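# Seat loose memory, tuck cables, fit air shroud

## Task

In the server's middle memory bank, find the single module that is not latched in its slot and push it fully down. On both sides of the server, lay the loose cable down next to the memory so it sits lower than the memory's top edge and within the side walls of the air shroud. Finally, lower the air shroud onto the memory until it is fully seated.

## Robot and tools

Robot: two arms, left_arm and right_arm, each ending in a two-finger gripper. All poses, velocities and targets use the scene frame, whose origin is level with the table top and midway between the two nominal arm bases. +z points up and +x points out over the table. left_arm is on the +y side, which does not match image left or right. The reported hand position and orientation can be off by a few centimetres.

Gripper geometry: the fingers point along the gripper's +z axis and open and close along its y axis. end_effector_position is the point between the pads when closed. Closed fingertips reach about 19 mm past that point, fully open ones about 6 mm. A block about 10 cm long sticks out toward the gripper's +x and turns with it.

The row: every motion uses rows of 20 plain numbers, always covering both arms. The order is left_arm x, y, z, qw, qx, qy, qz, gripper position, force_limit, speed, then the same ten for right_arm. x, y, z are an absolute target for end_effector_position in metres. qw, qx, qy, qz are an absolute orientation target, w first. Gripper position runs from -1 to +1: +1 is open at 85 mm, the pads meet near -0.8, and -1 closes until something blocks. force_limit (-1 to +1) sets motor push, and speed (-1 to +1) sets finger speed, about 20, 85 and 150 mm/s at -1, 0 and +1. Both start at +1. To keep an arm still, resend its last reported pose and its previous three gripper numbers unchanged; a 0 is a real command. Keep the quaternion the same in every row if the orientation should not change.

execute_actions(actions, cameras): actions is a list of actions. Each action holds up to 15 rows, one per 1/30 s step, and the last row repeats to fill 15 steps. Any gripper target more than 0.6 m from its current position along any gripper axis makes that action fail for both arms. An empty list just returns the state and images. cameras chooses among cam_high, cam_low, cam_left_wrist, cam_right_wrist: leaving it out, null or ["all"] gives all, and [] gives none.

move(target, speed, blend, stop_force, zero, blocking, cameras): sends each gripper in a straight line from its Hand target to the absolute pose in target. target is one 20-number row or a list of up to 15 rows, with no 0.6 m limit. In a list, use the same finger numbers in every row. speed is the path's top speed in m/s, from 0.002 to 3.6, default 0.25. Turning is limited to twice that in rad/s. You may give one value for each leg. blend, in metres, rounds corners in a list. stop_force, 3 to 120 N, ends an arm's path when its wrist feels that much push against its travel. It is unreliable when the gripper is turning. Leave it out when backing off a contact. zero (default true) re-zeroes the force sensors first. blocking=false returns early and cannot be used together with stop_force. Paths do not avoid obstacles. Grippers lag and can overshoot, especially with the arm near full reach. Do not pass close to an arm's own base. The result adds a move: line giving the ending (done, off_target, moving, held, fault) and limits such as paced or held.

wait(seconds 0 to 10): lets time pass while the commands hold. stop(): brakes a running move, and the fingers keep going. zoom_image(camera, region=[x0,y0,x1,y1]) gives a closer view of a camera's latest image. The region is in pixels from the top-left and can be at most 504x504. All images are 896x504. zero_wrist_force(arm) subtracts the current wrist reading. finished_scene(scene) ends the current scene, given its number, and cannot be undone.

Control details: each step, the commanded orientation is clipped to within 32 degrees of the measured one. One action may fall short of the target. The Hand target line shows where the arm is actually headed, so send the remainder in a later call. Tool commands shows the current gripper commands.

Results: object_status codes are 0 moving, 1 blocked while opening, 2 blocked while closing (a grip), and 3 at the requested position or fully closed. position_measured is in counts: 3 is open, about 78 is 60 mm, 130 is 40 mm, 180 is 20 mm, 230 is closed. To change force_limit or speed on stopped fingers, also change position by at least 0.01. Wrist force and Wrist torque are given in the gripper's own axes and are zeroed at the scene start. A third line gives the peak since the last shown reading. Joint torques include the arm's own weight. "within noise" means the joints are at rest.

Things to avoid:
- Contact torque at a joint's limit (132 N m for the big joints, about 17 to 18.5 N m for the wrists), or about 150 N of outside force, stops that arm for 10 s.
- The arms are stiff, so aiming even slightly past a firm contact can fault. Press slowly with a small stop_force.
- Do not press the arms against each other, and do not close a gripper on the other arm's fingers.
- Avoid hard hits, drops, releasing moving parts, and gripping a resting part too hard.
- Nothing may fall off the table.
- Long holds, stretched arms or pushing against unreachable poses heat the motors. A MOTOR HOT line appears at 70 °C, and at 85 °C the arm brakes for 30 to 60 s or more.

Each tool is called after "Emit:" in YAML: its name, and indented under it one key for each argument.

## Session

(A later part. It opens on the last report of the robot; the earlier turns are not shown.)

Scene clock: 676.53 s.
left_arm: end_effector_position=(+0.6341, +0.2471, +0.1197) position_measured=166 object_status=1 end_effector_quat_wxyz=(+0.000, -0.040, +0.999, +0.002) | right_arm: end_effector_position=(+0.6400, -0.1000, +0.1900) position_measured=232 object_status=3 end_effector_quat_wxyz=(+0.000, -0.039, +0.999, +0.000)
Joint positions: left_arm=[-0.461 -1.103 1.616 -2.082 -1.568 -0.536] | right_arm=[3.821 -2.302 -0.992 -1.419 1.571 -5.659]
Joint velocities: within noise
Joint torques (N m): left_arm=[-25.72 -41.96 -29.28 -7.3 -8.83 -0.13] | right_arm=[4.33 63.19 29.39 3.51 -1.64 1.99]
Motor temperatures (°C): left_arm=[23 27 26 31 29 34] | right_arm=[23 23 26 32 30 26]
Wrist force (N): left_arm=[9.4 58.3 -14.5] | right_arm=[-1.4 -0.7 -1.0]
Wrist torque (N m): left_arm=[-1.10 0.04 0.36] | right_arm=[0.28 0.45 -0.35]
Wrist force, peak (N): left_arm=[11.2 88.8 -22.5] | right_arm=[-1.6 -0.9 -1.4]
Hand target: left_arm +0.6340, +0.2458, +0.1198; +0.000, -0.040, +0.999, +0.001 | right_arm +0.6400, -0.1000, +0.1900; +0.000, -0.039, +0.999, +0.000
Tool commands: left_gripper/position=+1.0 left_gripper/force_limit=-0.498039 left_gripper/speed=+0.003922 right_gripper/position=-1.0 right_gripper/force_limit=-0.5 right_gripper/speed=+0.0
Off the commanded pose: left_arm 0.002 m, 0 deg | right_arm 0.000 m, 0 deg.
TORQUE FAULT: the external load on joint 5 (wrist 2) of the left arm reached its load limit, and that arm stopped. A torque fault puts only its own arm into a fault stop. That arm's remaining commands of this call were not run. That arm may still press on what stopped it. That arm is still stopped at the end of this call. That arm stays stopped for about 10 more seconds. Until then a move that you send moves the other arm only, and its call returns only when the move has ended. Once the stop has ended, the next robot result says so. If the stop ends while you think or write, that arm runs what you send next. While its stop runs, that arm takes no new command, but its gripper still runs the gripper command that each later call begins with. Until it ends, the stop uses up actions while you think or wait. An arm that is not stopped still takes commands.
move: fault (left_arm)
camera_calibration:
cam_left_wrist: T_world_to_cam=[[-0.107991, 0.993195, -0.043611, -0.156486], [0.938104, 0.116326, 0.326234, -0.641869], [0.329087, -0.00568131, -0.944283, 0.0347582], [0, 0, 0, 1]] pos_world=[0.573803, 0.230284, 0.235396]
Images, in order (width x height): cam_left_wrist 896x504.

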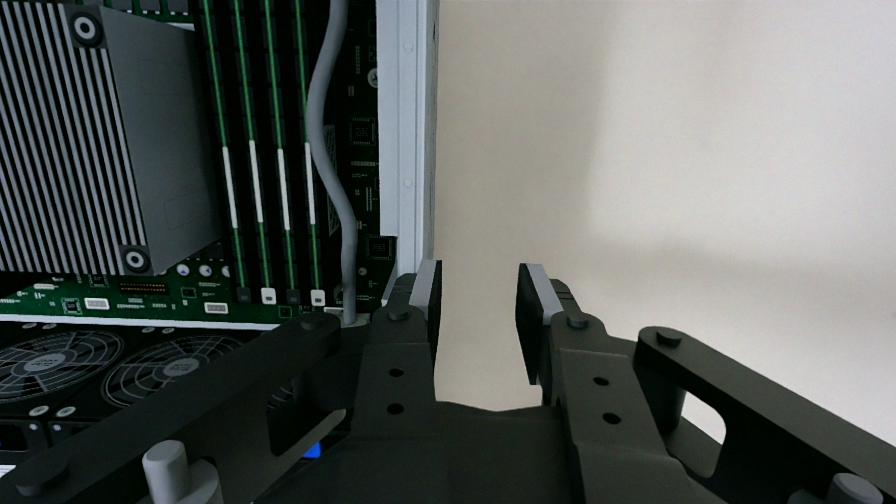

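Emit:
move:
  target: [0.634, 0.247, 0.12, 0, -0.0393, 0.9992, 0, -1, -0.5, 0, 0.64, -0.10, 0.19, 0, -0.0393, 0.9992, 0, -1, -0.5, 0]
  speed: 0.1
  cameras: []

Emit:
wait:
  seconds: 5
  cameras: []

Scene clock: 733.33 s.
left_arm: end_effector_position=(+0.6340, +0.2470, +0.1200) position_measured=232 object_status=3 end_effector_quat_wxyz=(+0.000, -0.039, +0.999, +0.000) | right_arm: end_effector_position=(+0.6400, -0.1000, +0.1900) position_measured=232 object_status=3 end_effector_quat_wxyz=(+0.000, -0.039, +0.999, +0.000)
Joint positions: left_arm=[-0.461 -1.104 1.618 -2.084 -1.571 -0.534] | right_arm=[3.821 -2.302 -0.992 -1.419 1.571 -5.659]
Joint velocities: within noise
Joint torques (N m): left_arm=[10.34 -52.34 -17.1 -4.97 -1.95 1.84] | right_arm=[2.62 64.12 28.98 3.57 -1.68 1.84]
Motor temperatures (°C): left_arm=[23 27 26 31 30 34] | right_arm=[23 23 26 32 30 26]
Wrist force (N): left_arm=[0.4 1.1 -2.8] | right_arm=[-1.2 -0.5 -1.0]
Wrist torque (N m): left_arm=[0.14 -0.03 -0.01] | right_arm=[0.32 0.43 -0.35]
Wrist force, peak (N): left_arm=[9.0 57.7 -14.5] | right_arm=[-1.4 -0.8 -1.3]
Hand target: left_arm +0.6340, +0.2470, +0.1200; +0.000, -0.039, +0.999, +0.000 | right_arm +0.6400, -0.1000, +0.1900; +0.000, -0.039, +0.999, +0.000
Off the commanded pose: left_arm 0.000 m, 0 deg | right_arm 0.000 m, 0 deg.
TORQUE FAULT, CONTINUED: the left arm's stop, for the torque fault of joint 5 (wrist 2) that an earlier result reported, is over. The rest of the stop counts as 19 of the actions that you can send in this scene. The stop ended before this call began, so that arm ran this call's commands. That arm stops again whenever a joint's load reaches its limit.
move: done
No camera images: "cameras" was empty.

Scene clock: 738.33 s.
left_arm: end_effector_position=(+0.6340, +0.2470, +0.1200) position_measured=232 object_status=3 end_effector_quat_wxyz=(+0.000, -0.039, +0.999, +0.000) | right_arm: end_effector_position=(+0.6400, -0.1000, +0.1900) position_measured=232 object_status=3 end_effector_quat_wxyz=(+0.000, -0.039, +0.999, +0.000)
Joint positions: left_arm=[-0.46 -1.104 1.618 -2.084 -1.571 -0.534] | right_arm=[3.821 -2.302 -0.992 -1.419 1.571 -5.659]
Joint velocities: within noise
Joint torques (N m): left_arm=[9.65 -51.29 -27.02 -4.61 -1.64 1.85] | right_arm=[2.87 64.79 28.01 3.45 -1.89 1.84]
Motor temperatures (°C): left_arm=[23 27 26 31 30 34] | right_arm=[23 23 26 32 30 26]
Wrist force (N): left_arm=[0.1 1.2 -3.1] | right_arm=[-1.2 -0.7 -1.1]
Wrist torque (N m): left_arm=[0.16 0.01 -0.01] | right_arm=[0.30 0.42 -0.36]
Wrist force, peak (N): left_arm=[0.6 1.4 -3.5] | right_arm=[-1.5 -1.0 -1.1]
Hand target: left_arm +0.6340, +0.2470, +0.1200; +0.000, -0.039, +0.999, +0.000 | right_arm +0.6400, -0.1000, +0.1900; +0.000, -0.039, +0.999, +0.000
Tool commands: left_gripper/position=-1.0 left_gripper/force_limit=-0.5 left_gripper/speed=+0.0 right_gripper/position=-1.0 right_gripper/force_limit=-0.5 right_gripper/speed=+0.0
Off the commanded pose: left_arm 0.000 m, 0 deg | right_arm 0.000 m, 0 deg.
wait: 5.00 s; at rest by 0.17 s
No camera images: "cameras" was empty.

Emit:
move:
  target:
    - [0.634, 0.24, 0.20, 0, -0.0393, 0.9992, 0, -1, -0.5, 0, 0.64, -0.22, 0.25, 0, 0.6788, 0.7343, 0, -1, -0.5, 0]
    - [0.61, 0.18, 0.17, 0, 0.7343, -0.6788, 0, -1, -0.5, 0, 0.64, -0.22, 0.25, 0, 0.6788, 0.7343, 0, -1, -0.5, 0]
  speed: 0.3

Emit:
zoom_image:
  camera: "cam_left_wrist"
  region: [200, 0, 700, 300]

Emit:
zoom_image:
  camera: "cam_right_wrist"
  region: [200, 0, 700, 300]

Scene clock: 756.23 s.
left_arm: end_effector_position=(+0.6100, +0.1800, +0.1700) position_measured=232 object_status=3 end_effector_quat_wxyz=(+0.000, +0.734, -0.679, +0.000) | right_arm: end_effector_position=(+0.6400, -0.2200, +0.2500) position_measured=232 object_status=3 end_effector_quat_wxyz=(+0.000, +0.679, +0.734, +0.000)
Joint positions: left_arm=[-0.572 -1.163 1.564 -1.972 -1.571 -2.215] | right_arm=[3.691 -2.135 -1.115 -1.463 1.571 -4.217]
Joint velocities: within noise
Joint torques (N m): left_arm=[-8.38 -29.59 -19.36 -5.08 1.53 -2.62] | right_arm=[-8.14 59.85 17.75 1.1 -1.87 1.98]
Motor temperatures (°C): left_arm=[23 27 26 31 30 34] | right_arm=[23 23 26 32 30 26]
Wrist force (N): left_arm=[1.2 1.1 -3.4] | right_arm=[-1.1 -0.4 -1.1]
Wrist torque (N m): left_arm=[0.16 -0.16 -0.01] | right_arm=[0.33 0.40 -0.38]
Wrist force, peak (N): left_arm=[0.5 1.3 -3.7] | right_arm=[-1.5 -0.2 -1.5]
Hand target: left_arm +0.6100, +0.1800, +0.1700; +0.000, +0.734, -0.679, +0.000 | right_arm +0.6400, -0.2200, +0.2500; +0.000, +0.679, +0.734, +0.000
Off the commanded pose: left_arm 0.000 m, 0 deg | right_arm 0.000 m, 0 deg.
move: done
camera_calibration:
cam_left_wrist: T_world_to_cam=[[-0.99328, -0.105725, -0.0470791, 0.64821], [-0.115327, 0.938234, 0.326216, -0.133211], [0.00968216, 0.329454, -0.944122, 0.224376], [0, 0, 0, 1]] pos_world=[0.626319, 0.119593, 0.285811]
cam_right_wrist: T_world_to_cam=[[0.993354, 0.105947, 0.044972, -0.626795], [0.0876937, -0.949754, 0.300461, -0.317471], [0.0745451, -0.29452, -0.952733, 0.251446], [0, 0, 0, 1]] pos_world=[0.631725, -0.161057, 0.363136]

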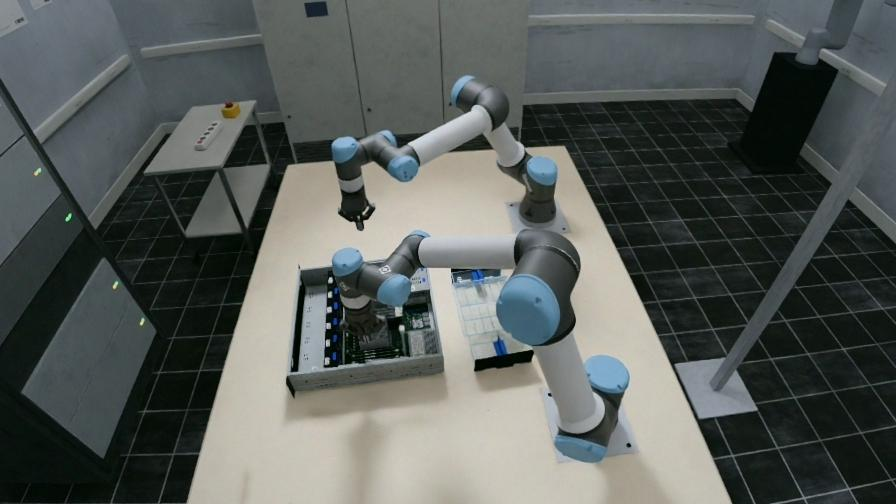

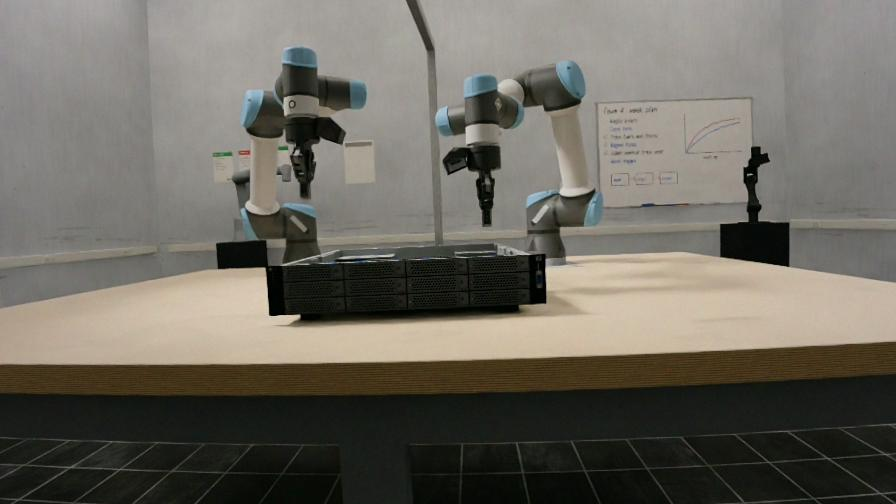

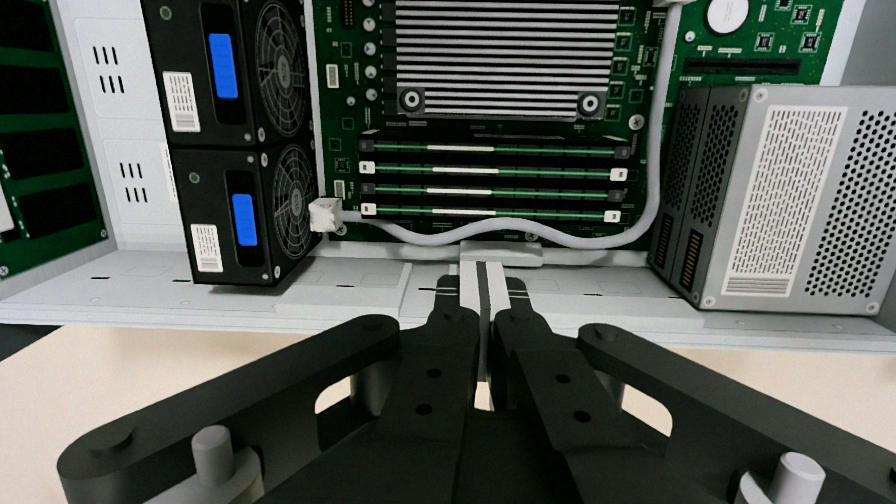

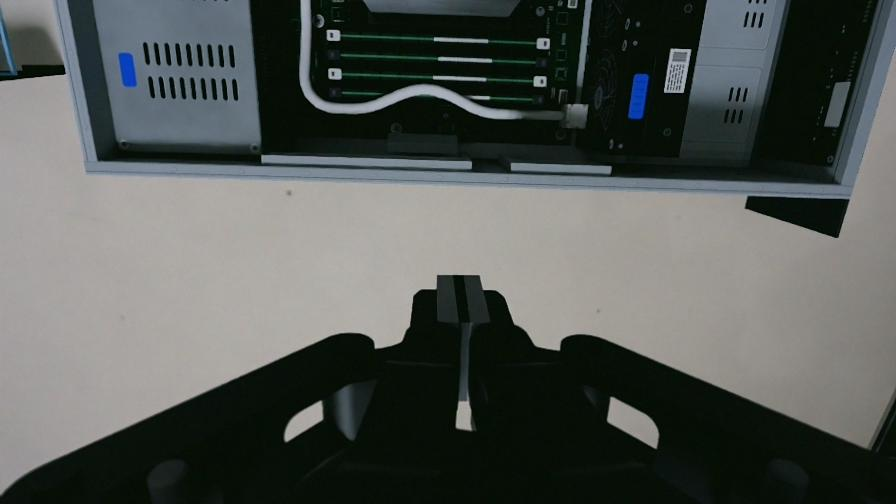

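Scaled by 1.008 from the camera's 896x504 image, which has a finer 1280x720 frame.

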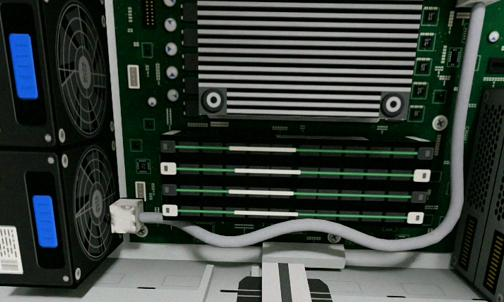

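Scaled by 1.008 from the camera's 896x504 image, which has a finer 1280x720 frame.

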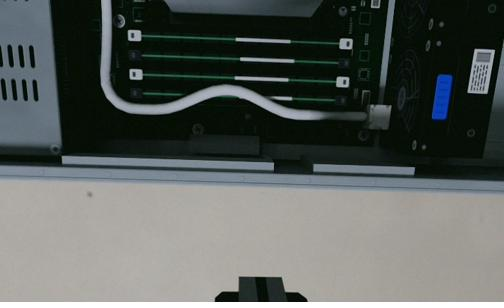

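Emit:
zoom_image:
  camera: "cam_left_wrist"
  region: [300, 110, 680, 320]

Scaled by 1.326 from the camera's 896x504 image, which has a finer 1280x720 frame.

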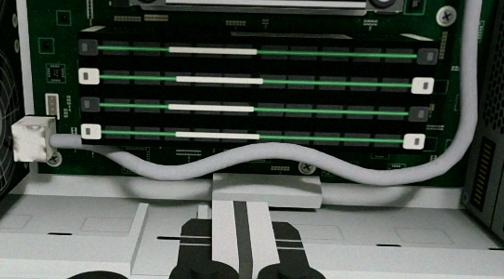

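Emit:
zoom_image:
  camera: "cam_high"
  region: [280, 240, 530, 400]

Scaled by 2.016 from the camera's 896x504 image, which has a finer 1280x720 frame.

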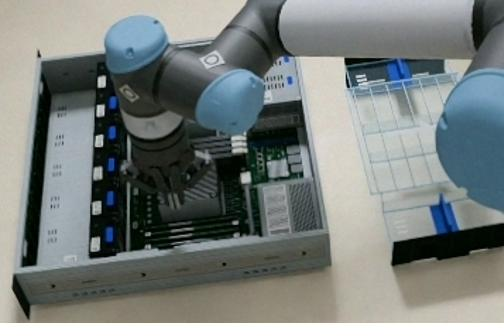

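Emit:
move:
  target: [0.632, 0.196, 0.100, 0, 0.7343, -0.6788, 0, -1, -0.5, 0, 0.64, -0.22, 0.25, 0, 0.6788, 0.7343, 0, -1, -0.5, 0]
  speed: 0.12
  cameras: ["cam_left_wrist"]

Emit:
zoom_image:
  camera: "cam_left_wrist"
  region: [300, 80, 680, 330]

Scene clock: 813.53 s.
left_arm: end_effector_position=(+0.6319, +0.1960, +0.1001) position_measured=232 object_status=3 end_effector_quat_wxyz=(+0.000, +0.734, -0.679, +0.000) | right_arm: end_effector_position=(+0.6400, -0.2200, +0.2500) position_measured=232 object_status=3 end_effector_quat_wxyz=(+0.000, +0.679, +0.734, +0.000)
Joint positions: left_arm=[-0.532 -1.055 1.598 -2.114 -1.571 -2.176] | right_arm=[3.691 -2.135 -1.115 -1.463 1.571 -4.217]
Joint velocities: within noise
Joint torques (N m): left_arm=[10.65 -31.51 -29.35 -5.2 -1.49 2.43] | right_arm=[-7.21 59.15 23.85 1.46 -1.94 1.93]
Motor temperatures (°C): left_arm=[23 27 26 31 30 34] | right_arm=[23 23 26 32 30 26]
Wrist force (N): left_arm=[0.8 1.0 -3.0] | right_arm=[-1.3 -0.3 -1.2]
Wrist torque (N m): left_arm=[0.14 -0.10 -0.01] | right_arm=[0.35 0.42 -0.38]
Wrist force, peak (N): left_arm=[1.1 1.4 -4.2] | right_arm=[-1.7 -0.3 -1.2]
Hand target: left_arm +0.6320, +0.1960, +0.1000; +0.000, +0.734, -0.679, +0.000 | right_arm +0.6400, -0.2200, +0.2500; +0.000, +0.679, +0.734, +0.000
Off the commanded pose: left_arm 0.000 m, 0 deg | right_arm 0.000 m, 0 deg.
move: done
camera_calibration:
cam_left_wrist: T_world_to_cam=[[-0.993247, -0.106034, -0.0470972, 0.668388], [-0.115627, 0.938155, 0.326335, -0.122717], [0.00958178, 0.329577, -0.94408, 0.152937], [0, 0, 0, 1]] pos_world=[0.648219, 0.135595, 0.215911]
Images, in order (width x height): cam_left_wrist 896x504.

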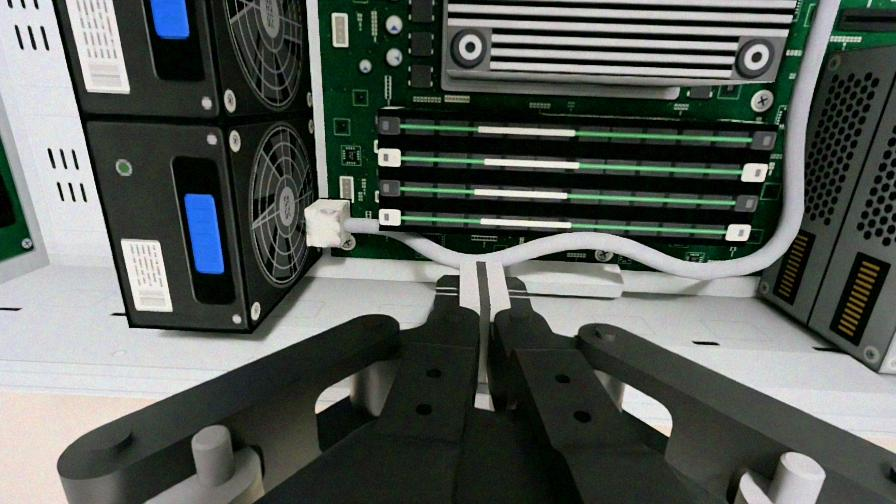

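Scaled by 1.326 from the camera's 896x504 image, which has a finer 1280x720 frame.

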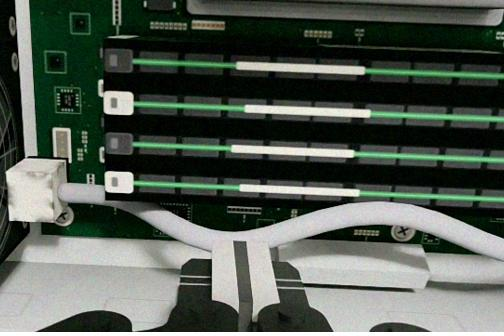

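Emit:
move:
  target: [0.632, 0.196, 0.058, 0, 0.7343, -0.6788, 0, -1, -0.5, 0, 0.64, -0.22, 0.25, 0, 0.6788, 0.7343, 0, -1, -0.5, 0]
  speed: 0.015
  stop_force: 25
  cameras: ["cam_left_wrist"]

Emit:
zoom_image:
  camera: "cam_left_wrist"
  region: [300, 80, 680, 330]

Scene clock: 838.93 s.
left_arm: end_effector_position=(+0.6320, +0.1960, +0.0580) position_measured=232 object_status=3 end_effector_quat_wxyz=(+0.000, +0.734, -0.679, +0.000) | right_arm: end_effector_position=(+0.6400, -0.2200, +0.2500) position_measured=232 object_status=3 end_effector_quat_wxyz=(+0.000, +0.679, +0.734, +0.000)
Joint positions: left_arm=[-0.532 -1 1.635 -2.206 -1.571 -2.176] | right_arm=[3.691 -2.135 -1.115 -1.463 1.571 -4.217]
Joint velocities: within noise
Joint torques (N m): left_arm=[7.93 -29.63 -16.43 -5.4 -1.58 2.19] | right_arm=[-6.79 57.7 30.94 1.94 -1.79 1.85]
Motor temperatures (°C): left_arm=[23 27 26 31 30 34] | right_arm=[23 23 26 32 30 26]
Wrist force (N): left_arm=[-2.8 2.8 -9.4] | right_arm=[-1.3 -0.6 -1.1]
Wrist torque (N m): left_arm=[0.12 -0.04 0.00] | right_arm=[0.31 0.42 -0.38]
Wrist force, peak (N): left_arm=[-2.9 3.1 -9.4] | right_arm=[-1.4 -0.7 -1.3]
Hand target: left_arm +0.6320, +0.1960, +0.0580; +0.000, +0.734, -0.679, +0.000 | right_arm +0.6400, -0.2200, +0.2500; +0.000, +0.679, +0.734, +0.000
Off the commanded pose: left_arm 0.000 m, 0 deg | right_arm 0.000 m, 0 deg.
move: done
camera_calibration:
cam_left_wrist: T_world_to_cam=[[-0.993246, -0.106047, -0.0470861, 0.666504], [-0.115634, 0.938196, 0.326216, -0.108947], [0.00958188, 0.329457, -0.944122, 0.113214], [0, 0, 0, 1]] pos_world=[0.648319, 0.135595, 0.173811]
Images, in order (width x height): cam_left_wrist 896x504.

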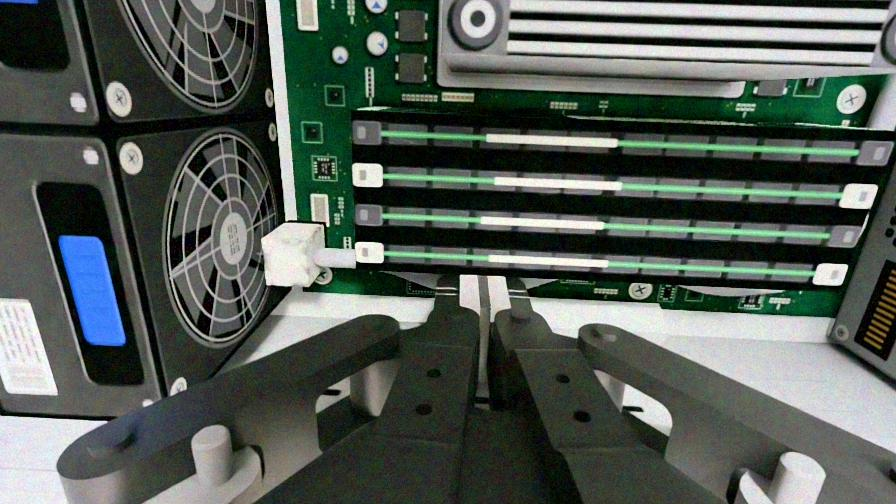

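Scaled by 1.326 from the camera's 896x504 image, which has a finer 1280x720 frame.

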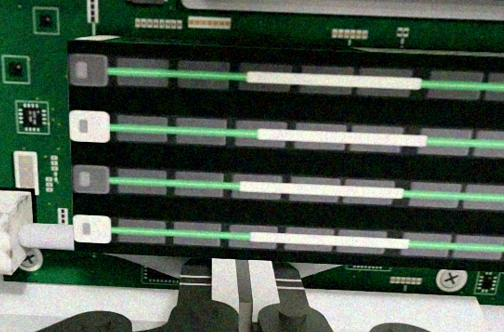

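Emit:
move:
  target: [0.632, 0.196, 0.100, 0, 0.7343, -0.6788, 0, -1, -0.5, 0, 0.64, -0.22, 0.25, 0, 0.6788, 0.7343, 0, -1, -0.5, 0]
  speed: 0.06
  cameras: ["cam_left_wrist"]

Emit:
zoom_image:
  camera: "cam_left_wrist"
  region: [300, 80, 840, 330]

Scene clock: 848.77 s.
left_arm: end_effector_position=(+0.6320, +0.1960, +0.0998) position_measured=232 object_status=3 end_effector_quat_wxyz=(+0.000, +0.734, -0.679, +0.000) | right_arm: end_effector_position=(+0.6400, -0.2200, +0.2500) position_measured=232 object_status=3 end_effector_quat_wxyz=(+0.000, +0.679, +0.734, +0.000)
Joint positions: left_arm=[-0.532 -1.054 1.598 -2.114 -1.571 -2.176] | right_arm=[3.691 -2.135 -1.115 -1.463 1.571 -4.217]
Joint velocities: within noise
Joint torques (N m): left_arm=[6.67 -55.13 -30.27 -0.28 -0.19 1.56] | right_arm=[-5.17 56.94 30.82 2.29 -1.71 1.86]
Motor temperatures (°C): left_arm=[23 27 26 31 30 34] | right_arm=[23 23 26 32 30 26]
Wrist force (N): left_arm=[0.7 0.9 -2.9] | right_arm=[-1.3 -0.3 -0.9]
Wrist torque (N m): left_arm=[0.13 -0.09 0.00] | right_arm=[0.35 0.42 -0.37]
Wrist force, peak (N): left_arm=[-2.6 2.9 -9.3] | right_arm=[-1.6 -0.3 -1.4]
Hand target: left_arm +0.6320, +0.1960, +0.1000; +0.000, +0.734, -0.679, +0.000 | right_arm +0.6400, -0.2200, +0.2500; +0.000, +0.679, +0.734, +0.000
Off the commanded pose: left_arm 0.000 m, 0 deg | right_arm 0.000 m, 0 deg.
move: done
camera_calibration:
cam_left_wrist: T_world_to_cam=[[-0.993246, -0.106047, -0.0470861, 0.668472], [-0.115634, 0.938196, 0.326216, -0.122582], [0.00958188, 0.329457, -0.944122, 0.152678], [0, 0, 0, 1]] pos_world=[0.648319, 0.135595, 0.215611]
Images, in order (width x height): cam_left_wrist 896x504.

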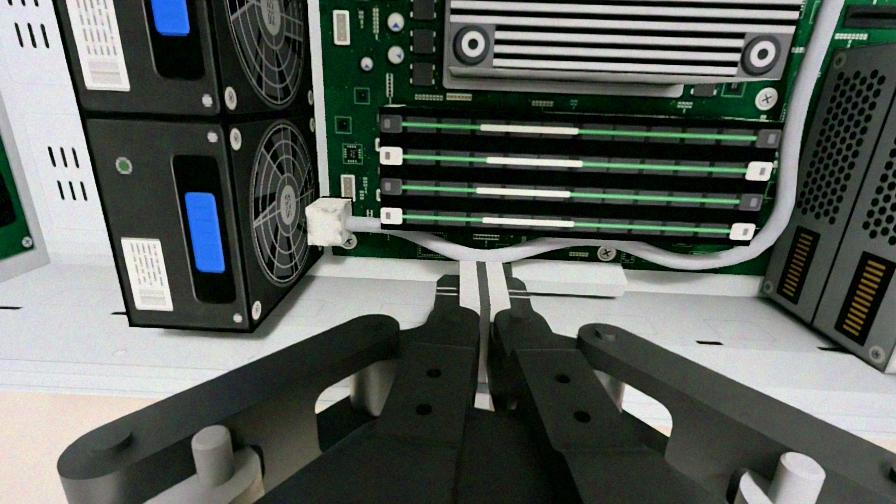

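Region (300, 80, 840, 330) is 540x250 pixels. A region can be at most 504 by 504 pixels.

Emit:
zoom_image:
  camera: "cam_left_wrist"
  region: [330, 90, 830, 330]

Scaled by 1.008 from the camera's 896x504 image, which has a finer 1280x720 frame.

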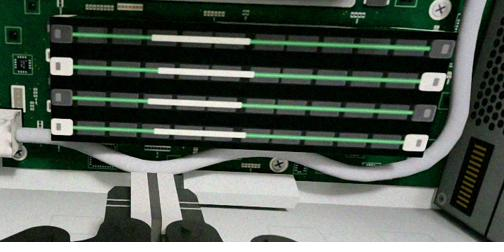

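Emit:
move:
  target:
    - [0.597, 0.192, 0.095, 0, 0.7343, -0.6788, 0, -1, -0.5, 0, 0.64, -0.22, 0.25, 0, 0.6788, 0.7343, 0, -1, -0.5, 0]
  speed: 0.08
  cameras: ["cam_left_wrist"]

Emit:
zoom_image:
  camera: "cam_left_wrist"
  region: [300, 90, 800, 330]

Scene clock: 875.23 s.
left_arm: end_effector_position=(+0.5971, +0.1920, +0.0950) position_measured=232 object_status=3 end_effector_quat_wxyz=(+0.000, +0.734, -0.679, +0.000) | right_arm: end_effector_position=(+0.6400, -0.2200, +0.2500) position_measured=232 object_status=3 end_effector_quat_wxyz=(+0.000, +0.679, +0.734, +0.000)
Joint positions: left_arm=[-0.566 -1.113 1.706 -2.164 -1.571 -2.21] | right_arm=[3.691 -2.135 -1.115 -1.463 1.571 -4.217]
Joint velocities: within noise
Joint torques (N m): left_arm=[-8.39 -51.72 -17.07 -5.16 1.43 -2.76] | right_arm=[-4.95 56.49 30.86 2.54 -1.77 1.85]
Motor temperatures (°C): left_arm=[23 27 26 31 29 34] | right_arm=[23 23 26 32 30 26]
Wrist force (N): left_arm=[0.6 1.3 -3.3] | right_arm=[-1.3 -0.4 -1.2]
Wrist torque (N m): left_arm=[0.20 -0.07 -0.01] | right_arm=[0.33 0.43 -0.38]
Wrist force, peak (N): left_arm=[0.7 1.5 -3.4] | right_arm=[-1.6 -0.4 -1.6]
Hand target: left_arm +0.5970, +0.1920, +0.0950; +0.000, +0.734, -0.679, +0.000 | right_arm +0.6400, -0.2200, +0.2500; +0.000, +0.679, +0.734, +0.000
Off the commanded pose: left_arm 0.000 m, 0 deg | right_arm 0.000 m, 0 deg.
move: done
camera_calibration:
cam_left_wrist: T_world_to_cam=[[-0.993246, -0.106043, -0.047085, 0.633157], [-0.11563, 0.938197, 0.326216, -0.121302], [0.00958188, 0.329457, -0.944122, 0.149799], [0, 0, 0, 1]] pos_world=[0.613419, 0.131595, 0.210811]
Images, in order (width x height): cam_left_wrist 896x504.

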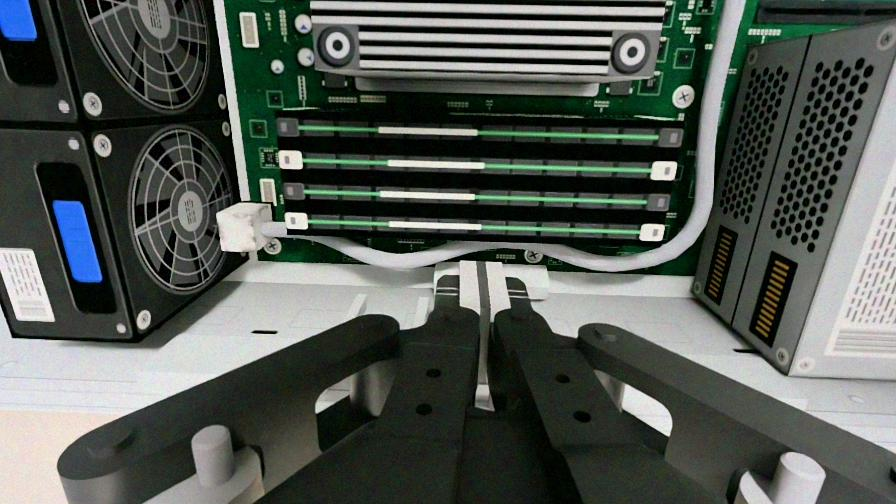

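Scaled by 1.008 from the camera's 896x504 image, which has a finer 1280x720 frame.

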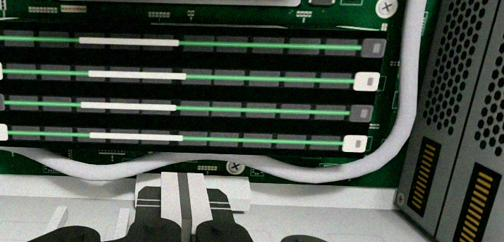

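Emit:
move:
  target:
    - [0.597, 0.1905, 0.080, 0, 0.7343, -0.6788, 0, -1, -0.5, 0, 0.64, -0.22, 0.25, 0, 0.6788, 0.7343, 0, -1, -0.5, 0]
    - [0.597, 0.1905, 0.062, 0, 0.7343, -0.6788, 0, -1, -0.5, 0, 0.64, -0.22, 0.25, 0, 0.6788, 0.7343, 0, -1, -0.5, 0]
  speed: [0.05, 0.015]
  stop_force: 20
  cameras: ["cam_left_wrist"]

Emit:
zoom_image:
  camera: "cam_left_wrist"
  region: [300, 90, 800, 330]

Scene clock: 890.33 s.
left_arm: end_effector_position=(+0.5970, +0.1905, +0.0733) position_measured=232 object_status=3 end_effector_quat_wxyz=(+0.000, +0.734, -0.679, +0.000) | right_arm: end_effector_position=(+0.6400, -0.2200, +0.2500) position_measured=232 object_status=3 end_effector_quat_wxyz=(+0.000, +0.679, +0.734, +0.000)
Joint positions: left_arm=[-0.569 -1.082 1.724 -2.213 -1.571 -2.213] | right_arm=[3.691 -2.135 -1.115 -1.463 1.571 -4.217]
Joint velocities: within noise
Joint torques (N m): left_arm=[-4.88 -47.74 -25.54 -0.74 -6.07 -1.73] | right_arm=[-4.24 54.95 29.72 3.02 -1.49 1.76]
Motor temperatures (°C): left_arm=[23 27 26 31 29 34] | right_arm=[23 23 26 32 30 26]
Wrist force (N): left_arm=[-11.6 -2.7 -11.3] | right_arm=[-1.7 -0.6 -1.0]
Wrist torque (N m): left_arm=[0.27 -0.20 -0.06] | right_arm=[0.30 0.48 -0.38]
Wrist force, peak (N): left_arm=[-18.4 5.2 -34.7] | right_arm=[-1.6 -0.4 -1.4]
Hand target: left_arm +0.5970, +0.1905, +0.0733; +0.000, +0.734, -0.679, +0.000 | right_arm +0.6400, -0.2200, +0.2500; +0.000, +0.679, +0.734, +0.000
Off the commanded pose: left_arm 0.011 m, 0 deg | right_arm 0.000 m, 0 deg.
move: contact (left_arm); path passed 1 of 2 targets
camera_calibration:
cam_left_wrist: T_world_to_cam=[[-0.993246, -0.106043, -0.047085, 0.631877], [-0.11563, 0.938197, 0.326216, -0.112827], [0.00958188, 0.329457, -0.944122, 0.129806], [0, 0, 0, 1]] pos_world=[0.613319, 0.130095, 0.189111]
Images, in order (width x height): cam_left_wrist 896x504.

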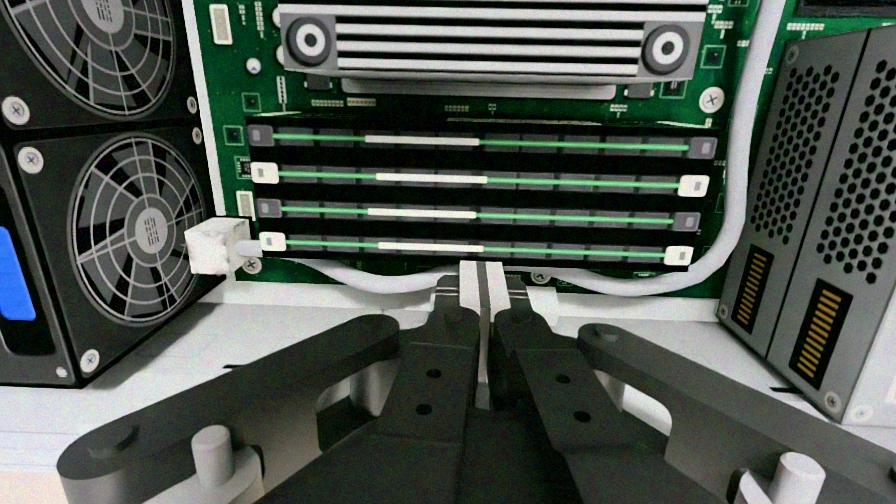

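Scaled by 1.008 from the camera's 896x504 image, which has a finer 1280x720 frame.

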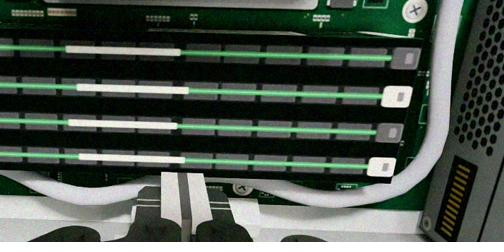

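Emit:
move:
  target:
    - [0.597, 0.1905, 0.082, 0, 0.7343, -0.6788, 0, -1, -0.5, 0, 0.64, -0.22, 0.25, 0, 0.6788, 0.7343, 0, -1, -0.5, 0]
    - [0.597, 0.1928, 0.082, 0, 0.7343, -0.6788, 0, -1, -0.5, 0, 0.64, -0.22, 0.25, 0, 0.6788, 0.7343, 0, -1, -0.5, 0]
  speed: [0.05, 0.03]
  cameras: ["cam_left_wrist"]

Emit:
move:
  target:
    - [0.597, 0.1928, 0.060, 0, 0.7343, -0.6788, 0, -1, -0.5, 0, 0.64, -0.22, 0.25, 0, 0.6788, 0.7343, 0, -1, -0.5, 0]
  speed: 0.015
  stop_force: 20
  cameras: ["cam_left_wrist"]

Emit:
zoom_image:
  camera: "cam_left_wrist"
  region: [300, 90, 800, 330]

Scene clock: 903.07 s.
left_arm: end_effector_position=(+0.5970, +0.1925, +0.0819) position_measured=232 object_status=3 end_effector_quat_wxyz=(+0.000, +0.734, -0.679, +0.000) | right_arm: end_effector_position=(+0.6400, -0.2200, +0.2500) position_measured=232 object_status=3 end_effector_quat_wxyz=(+0.000, +0.679, +0.734, +0.000)
Joint positions: left_arm=[-0.566 -1.095 1.719 -2.195 -1.571 -2.21] | right_arm=[3.691 -2.135 -1.115 -1.463 1.571 -4.217]
Joint velocities: within noise
Joint torques (N m): left_arm=[9.36 -52.37 -16.32 -0.5 1.57 1.82] | right_arm=[-3.19 54.26 29.99 3.33 -1.57 1.64]
Motor temperatures (°C): left_arm=[23 27 26 31 29 34] | right_arm=[23 23 26 32 30 26]
Wrist force (N): left_arm=[0.8 0.6 -3.3] | right_arm=[-1.3 -0.5 -1.1]
Wrist torque (N m): left_arm=[0.08 -0.10 -0.01] | right_arm=[0.32 0.44 -0.38]
Wrist force, peak (N): left_arm=[-12.0 -2.3 -11.8] | right_arm=[-1.6 -0.4 -1.4]
Hand target: left_arm +0.5970, +0.1928, +0.0820; +0.000, +0.734, -0.679, +0.000 | right_arm +0.6400, -0.2200, +0.2500; +0.000, +0.679, +0.734, +0.000
Off the commanded pose: left_arm 0.000 m, 0 deg | right_arm 0.000 m, 0 deg.
move: done
camera_calibration:
cam_left_wrist: T_world_to_cam=[[-0.993246, -0.106009, -0.0471665, 0.632501], [-0.115624, 0.938232, 0.326117, -0.117465], [0.00968183, 0.329368, -0.944152, 0.13713], [0, 0, 0, 1]] pos_world=[0.613319, 0.132094, 0.197611]
Images, in order (width x height): cam_left_wrist 896x504.

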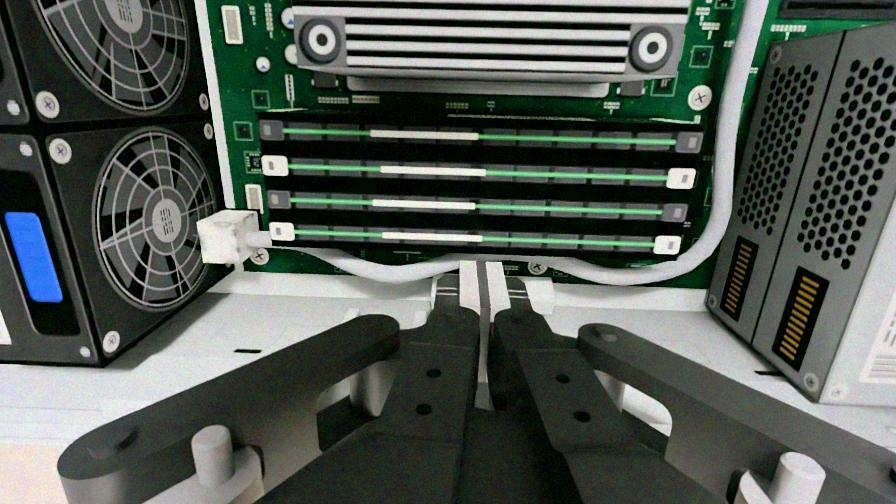

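Scene clock: 905.57 s.
left_arm: end_effector_position=(+0.5970, +0.1928, +0.0600) position_measured=232 object_status=3 end_effector_quat_wxyz=(+0.000, +0.734, -0.679, +0.000) | right_arm: end_effector_position=(+0.6400, -0.2200, +0.2500) position_measured=232 object_status=3 end_effector_quat_wxyz=(+0.000, +0.679, +0.734, +0.000)
Joint positions: left_arm=[-0.565 -1.064 1.738 -2.244 -1.571 -2.209] | right_arm=[3.691 -2.135 -1.115 -1.463 1.571 -4.217]
Joint velocities: within noise
Joint torques (N m): left_arm=[-19.1 -27.28 -19.15 -7.56 -6.24 1.81] | right_arm=[-2.99 54.2 28.53 3.54 -1.52 1.66]
Motor temperatures (°C): left_arm=[23 27 26 31 29 34] | right_arm=[23 23 26 32 30 26]
Wrist force (N): left_arm=[-18.1 1.2 -10.8] | right_arm=[-1.3 -0.4 -1.0]
Wrist torque (N m): left_arm=[0.10 -0.08 0.01] | right_arm=[0.34 0.42 -0.38]
Wrist force, peak (N): left_arm=[-18.7 1.4 -11.5] | right_arm=[-1.5 -0.4 -1.4]
Hand target: left_arm +0.5970, +0.1928, +0.0600; +0.000, +0.734, -0.679, +0.000 | right_arm +0.6400, -0.2200, +0.2500; +0.000, +0.679, +0.734, +0.000
Off the commanded pose: left_arm 0.000 m, 0 deg | right_arm 0.000 m, 0 deg.
move: done
camera_calibration:
cam_left_wrist: T_world_to_cam=[[-0.993246, -0.106047, -0.0470861, 0.631495], [-0.115634, 0.938196, 0.326216, -0.110644], [0.00958188, 0.329457, -0.944122, 0.116492], [0, 0, 0, 1]] pos_world=[0.613319, 0.132395, 0.175811]
Images, in order (width x height): cam_left_wrist 896x504.

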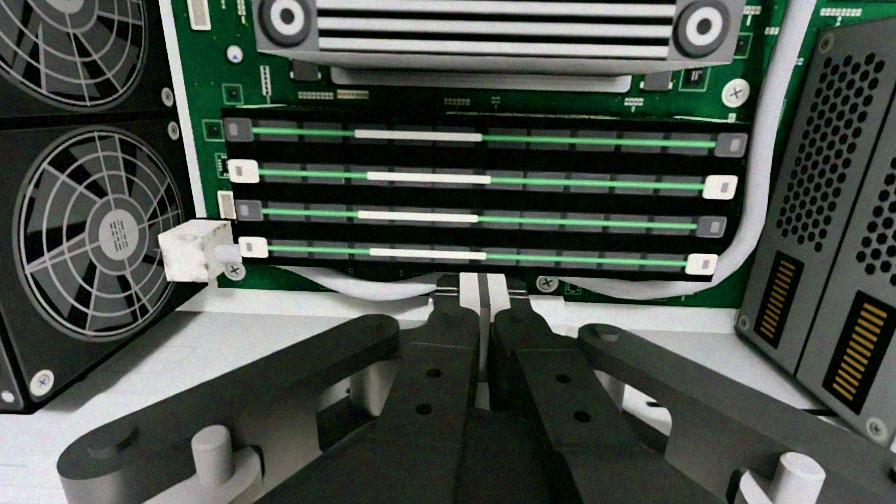

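Scaled by 1.008 from the camera's 896x504 image, which has a finer 1280x720 frame.

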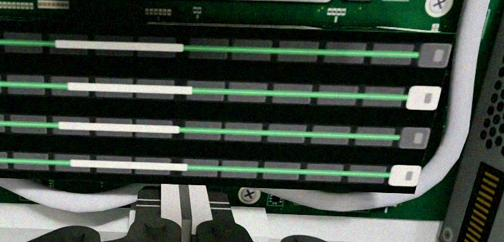

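Emit:
move:
  target:
    - [0.597, 0.1935, 0.060, 0, 0.7343, -0.6788, 0, -1, -0.5, 0, 0.64, -0.22, 0.25, 0, 0.6788, 0.7343, 0, -1, -0.5, 0]
    - [0.597, 0.1935, 0.095, 0, 0.7343, -0.6788, 0, -1, -0.5, 0, 0.64, -0.22, 0.25, 0, 0.6788, 0.7343, 0, -1, -0.5, 0]
    - [0.560, 0.193, 0.095, 0, 0.7343, -0.6788, 0, -1, -0.5, 0, 0.64, -0.22, 0.25, 0, 0.6788, 0.7343, 0, -1, -0.5, 0]
  speed: [0.02, 0.06, 0.08]
  cameras: ["cam_left_wrist"]

Emit:
zoom_image:
  camera: "cam_left_wrist"
  region: [230, 90, 730, 330]

Scene clock: 916.37 s.
left_arm: end_effector_position=(+0.5601, +0.1930, +0.0950) position_measured=232 object_status=3 end_effector_quat_wxyz=(+0.000, +0.734, -0.679, +0.000) | right_arm: end_effector_position=(+0.6400, -0.2200, +0.2500) position_measured=232 object_status=3 end_effector_quat_wxyz=(+0.000, +0.679, +0.734, +0.000)
Joint positions: left_arm=[-0.599 -1.183 1.814 -2.202 -1.571 -2.243] | right_arm=[3.691 -2.135 -1.115 -1.463 1.571 -4.217]
Joint velocities: within noise
Joint torques (N m): left_arm=[-8.07 -48.7 -17.65 -5.24 1.53 -2.76] | right_arm=[-1.71 53.11 28.39 3.81 -1.56 1.68]
Motor temperatures (°C): left_arm=[23 27 26 31 29 34] | right_arm=[23 23 26 32 30 26]
Wrist force (N): left_arm=[0.5 1.0 -3.4] | right_arm=[-1.4 -0.4 -1.2]
Wrist torque (N m): left_arm=[0.15 -0.07 0.00] | right_arm=[0.34 0.44 -0.37]
Wrist force, peak (N): left_arm=[-18.1 1.5 -11.9] | right_arm=[-1.6 -0.3 -1.4]
Hand target: left_arm +0.5600, +0.1930, +0.0950; +0.000, +0.734, -0.679, +0.000 | right_arm +0.6400, -0.2200, +0.2500; +0.000, +0.679, +0.734, +0.000
Off the commanded pose: left_arm 0.000 m, 0 deg | right_arm 0.000 m, 0 deg.
move: done
camera_calibration:
cam_left_wrist: T_world_to_cam=[[-0.993246, -0.106047, -0.0470861, 0.596509], [-0.115634, 0.938196, 0.326216, -0.126483], [0.00958188, 0.329457, -0.944122, 0.149729], [0, 0, 0, 1]] pos_world=[0.576419, 0.132595, 0.210711]
Images, in order (width x height): cam_left_wrist 896x504.

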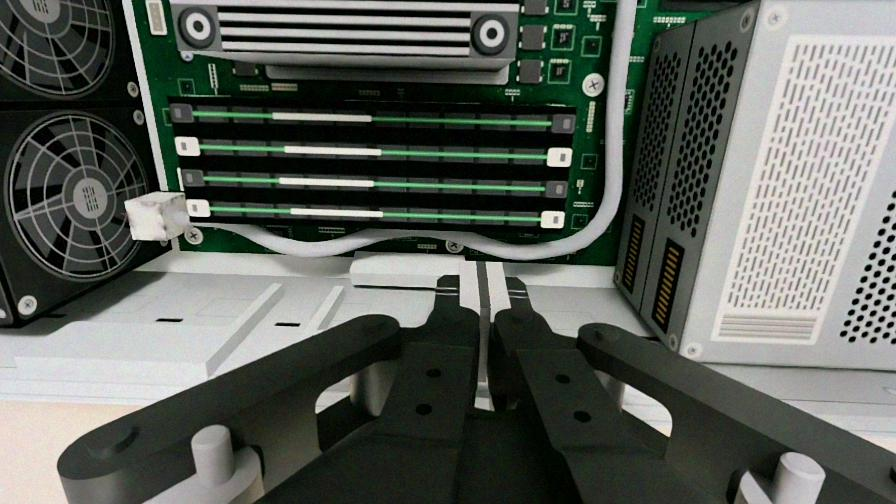

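Scaled by 1.008 from the camera's 896x504 image, which has a finer 1280x720 frame.

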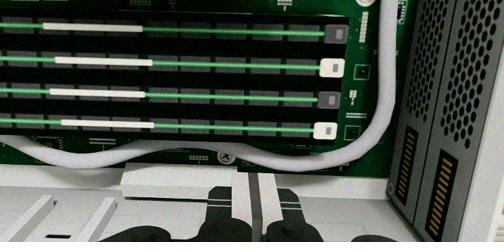

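Emit:
move:
  target:
    - [0.557,0.192,0.095,0,0.7343,-0.6788,0,-1,-0.5,0,0.64,-0.22,0.25,0,0.6788,0.7343,0,-1,-0.5,0]
    - [0.557,0.191,0.061,0,0.7343,-0.6788,0,-1,-0.5,0,0.64,-0.22,0.25,0,0.6788,0.7343,0,-1,-0.5,0]
  speed: [0.1,0.02]
  stop_force: 22
  cameras: ["cam_left_wrist"]

Emit:
move:
  target: [0.59,0.20,0.28,0,0.7343,-0.6788,0,-1,-0.5,0,0.64,-0.22,0.25,0,0.6788,0.7343,0,-1,-0.5,0]
  speed: 0.15
  cameras: ["cam_left_wrist","cam_right_wrist"]

Scene clock: 959.17 s.
left_arm: end_effector_position=(+0.5570, +0.1910, +0.0610) position_measured=232 object_status=3 end_effector_quat_wxyz=(+0.000, +0.734, -0.679, +0.000) | right_arm: end_effector_position=(+0.6400, -0.2200, +0.2500) position_measured=232 object_status=3 end_effector_quat_wxyz=(+0.000, +0.679, +0.734, +0.000)
Joint positions: left_arm=[-0.605 -1.136 1.852 -2.287 -1.571 -2.249] | right_arm=[3.691 -2.135 -1.115 -1.463 1.571 -4.217]
Joint velocities: within noise
Joint torques (N m): left_arm=[-7.63 -26.39 -15.84 -5.08 1.32 -2.62] | right_arm=[-1.03 52.04 27.51 3.82 -1.55 1.87]
Motor temperatures (°C): left_arm=[23 27 26 31 29 34] | right_arm=[23 23 26 32 30 26]
Wrist force (N): left_arm=[0.1 1.1 -3.3] | right_arm=[-1.3 -0.4 -1.3]
Wrist torque (N m): left_arm=[0.16 0.00 -0.01] | right_arm=[0.34 0.43 -0.38]
Wrist force, peak (N): left_arm=[0.5 1.0 -3.9] | right_arm=[-1.5 -0.3 -1.6]
Hand target: left_arm +0.5570, +0.1910, +0.0610; +0.000, +0.734, -0.679, +0.000 | right_arm +0.6400, -0.2200, +0.2500; +0.000, +0.679, +0.734, +0.000
Off the commanded pose: left_arm 0.000 m, 0 deg | right_arm 0.000 m, 0 deg.
move: done
camera_calibration:
cam_left_wrist: T_world_to_cam=[[-0.993246, -0.106047, -0.0470861, 0.591621], [-0.115634, 0.938196, 0.326216, -0.113907], [0.00958188, 0.329457, -0.944122, 0.118412], [0, 0, 0, 1]] pos_world=[0.573319, 0.130595, 0.176811]
Images, in order (width x height): cam_left_wrist 896x504.

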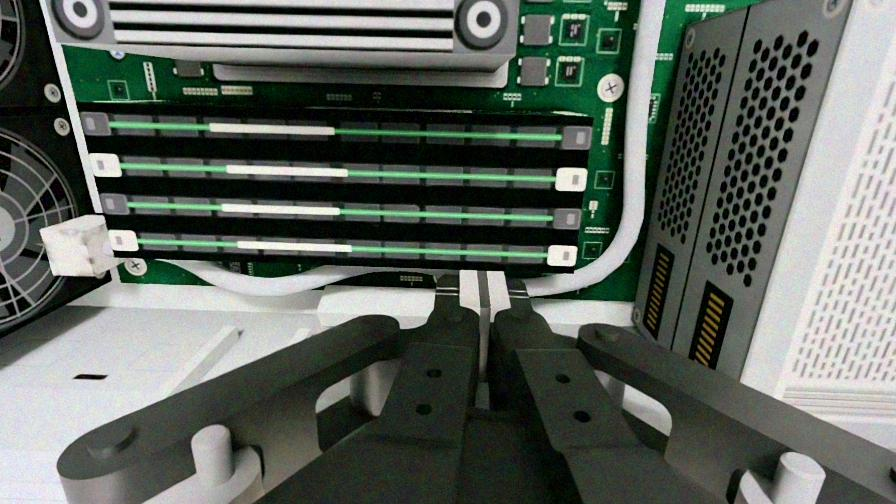

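Scene clock: 961.37 s.
left_arm: end_effector_position=(+0.5900, +0.2000, +0.2799) position_measured=232 object_status=3 end_effector_quat_wxyz=(+0.000, +0.734, -0.679, +0.000) | right_arm: end_effector_position=(+0.6400, -0.2200, +0.2500) position_measured=232 object_status=3 end_effector_quat_wxyz=(+0.000, +0.679, +0.734, +0.000)
Joint positions: left_arm=[-0.562 -1.294 1.452 -1.73 -1.571 -2.205] | right_arm=[3.691 -2.135 -1.115 -1.463 1.571 -4.217]
Joint velocities: within noise
Joint torques (N m): left_arm=[10.3 -24.57 -33.12 -0.46 -1.64 2.42] | right_arm=[-0.79 51.69 27.95 3.84 -1.45 1.75]
Motor temperatures (°C): left_arm=[23 27 26 31 29 34] | right_arm=[23 23 26 32 30 26]
Wrist force (N): left_arm=[0.5 0.8 -3.3] | right_arm=[-1.1 -0.2 -1.5]
Wrist torque (N m): left_arm=[0.10 -0.06 -0.01] | right_arm=[0.37 0.40 -0.38]
Wrist force, peak (N): left_arm=[0.4 0.7 -4.7] | right_arm=[-1.5 -0.7 -1.4]
Hand target: left_arm +0.5900, +0.2000, +0.2800; +0.000, +0.734, -0.679, +0.000 | right_arm +0.6400, -0.2200, +0.2500; +0.000, +0.679, +0.734, +0.000
Off the commanded pose: left_arm 0.000 m, 0 deg | right_arm 0.000 m, 0 deg.
move: done
camera_calibration:
cam_left_wrist: T_world_to_cam=[[-0.993234, -0.106102, -0.0471989, 0.635706], [-0.115722, 0.938221, 0.326113, -0.189853], [0.00968174, 0.329369, -0.944152, 0.321763], [0, 0, 0, 1]] pos_world=[0.606319, 0.139595, 0.395712]
cam_right_wrist: T_world_to_cam=[[0.993354, 0.105947, 0.044972, -0.626795], [0.0876937, -0.949754, 0.300461, -0.317471], [0.0745451, -0.29452, -0.952733, 0.251446], [0, 0, 0, 1]] pos_world=[0.631725, -0.161057, 0.363136]
Images, in order (width x height): cam_left_wrist 896x504, cam_right_wrist 896x504.

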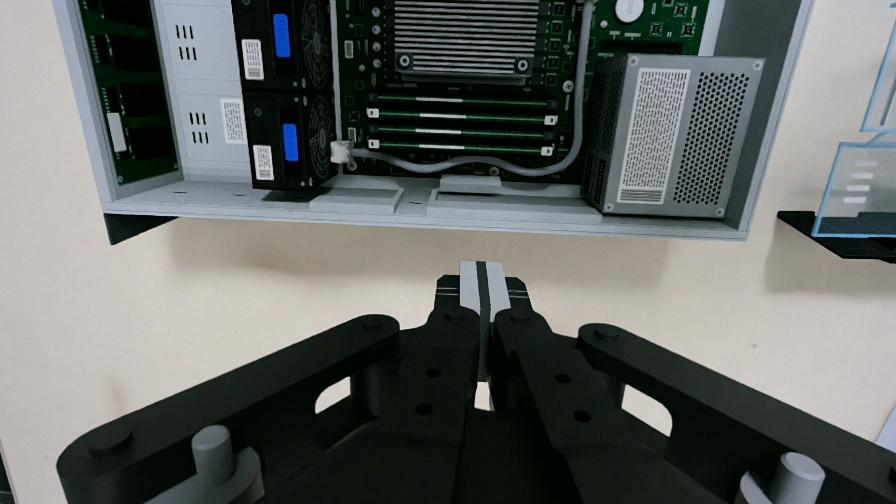

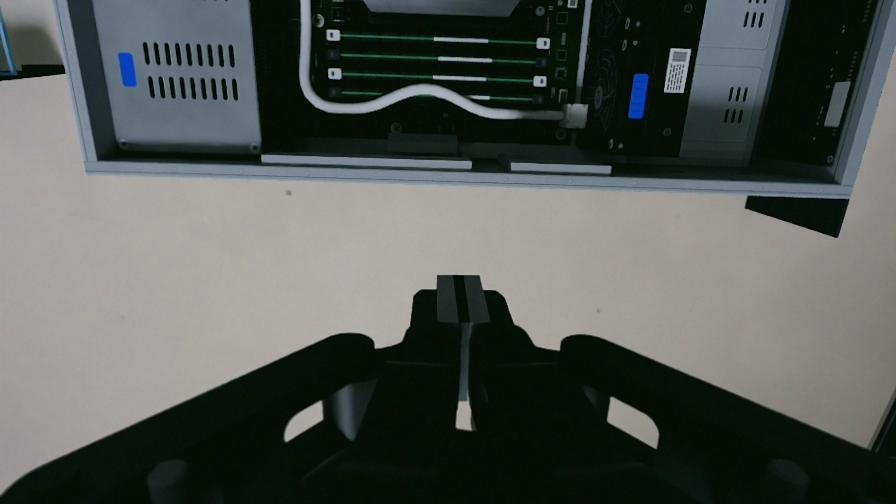

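Emit:
zoom_image:
  camera: "cam_left_wrist"
  region: [320, 70, 620, 220]

Emit:
zoom_image:
  camera: "cam_right_wrist"
  region: [290, 0, 620, 190]

Scaled by 1.680 from the camera's 896x504 image, which has a finer 1280x720 frame.

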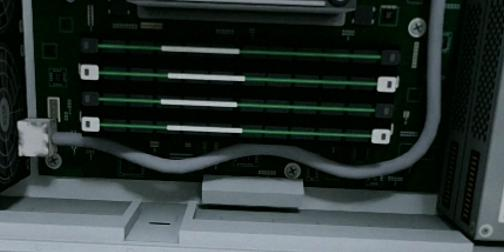

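Scaled by 1.527 from the camera's 896x504 image, which has a finer 1280x720 frame.

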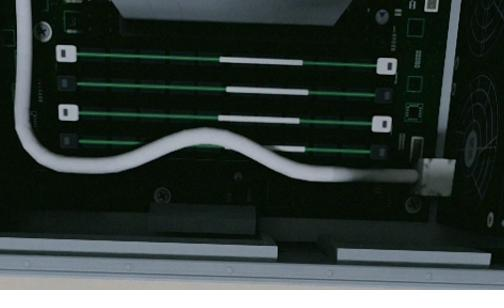

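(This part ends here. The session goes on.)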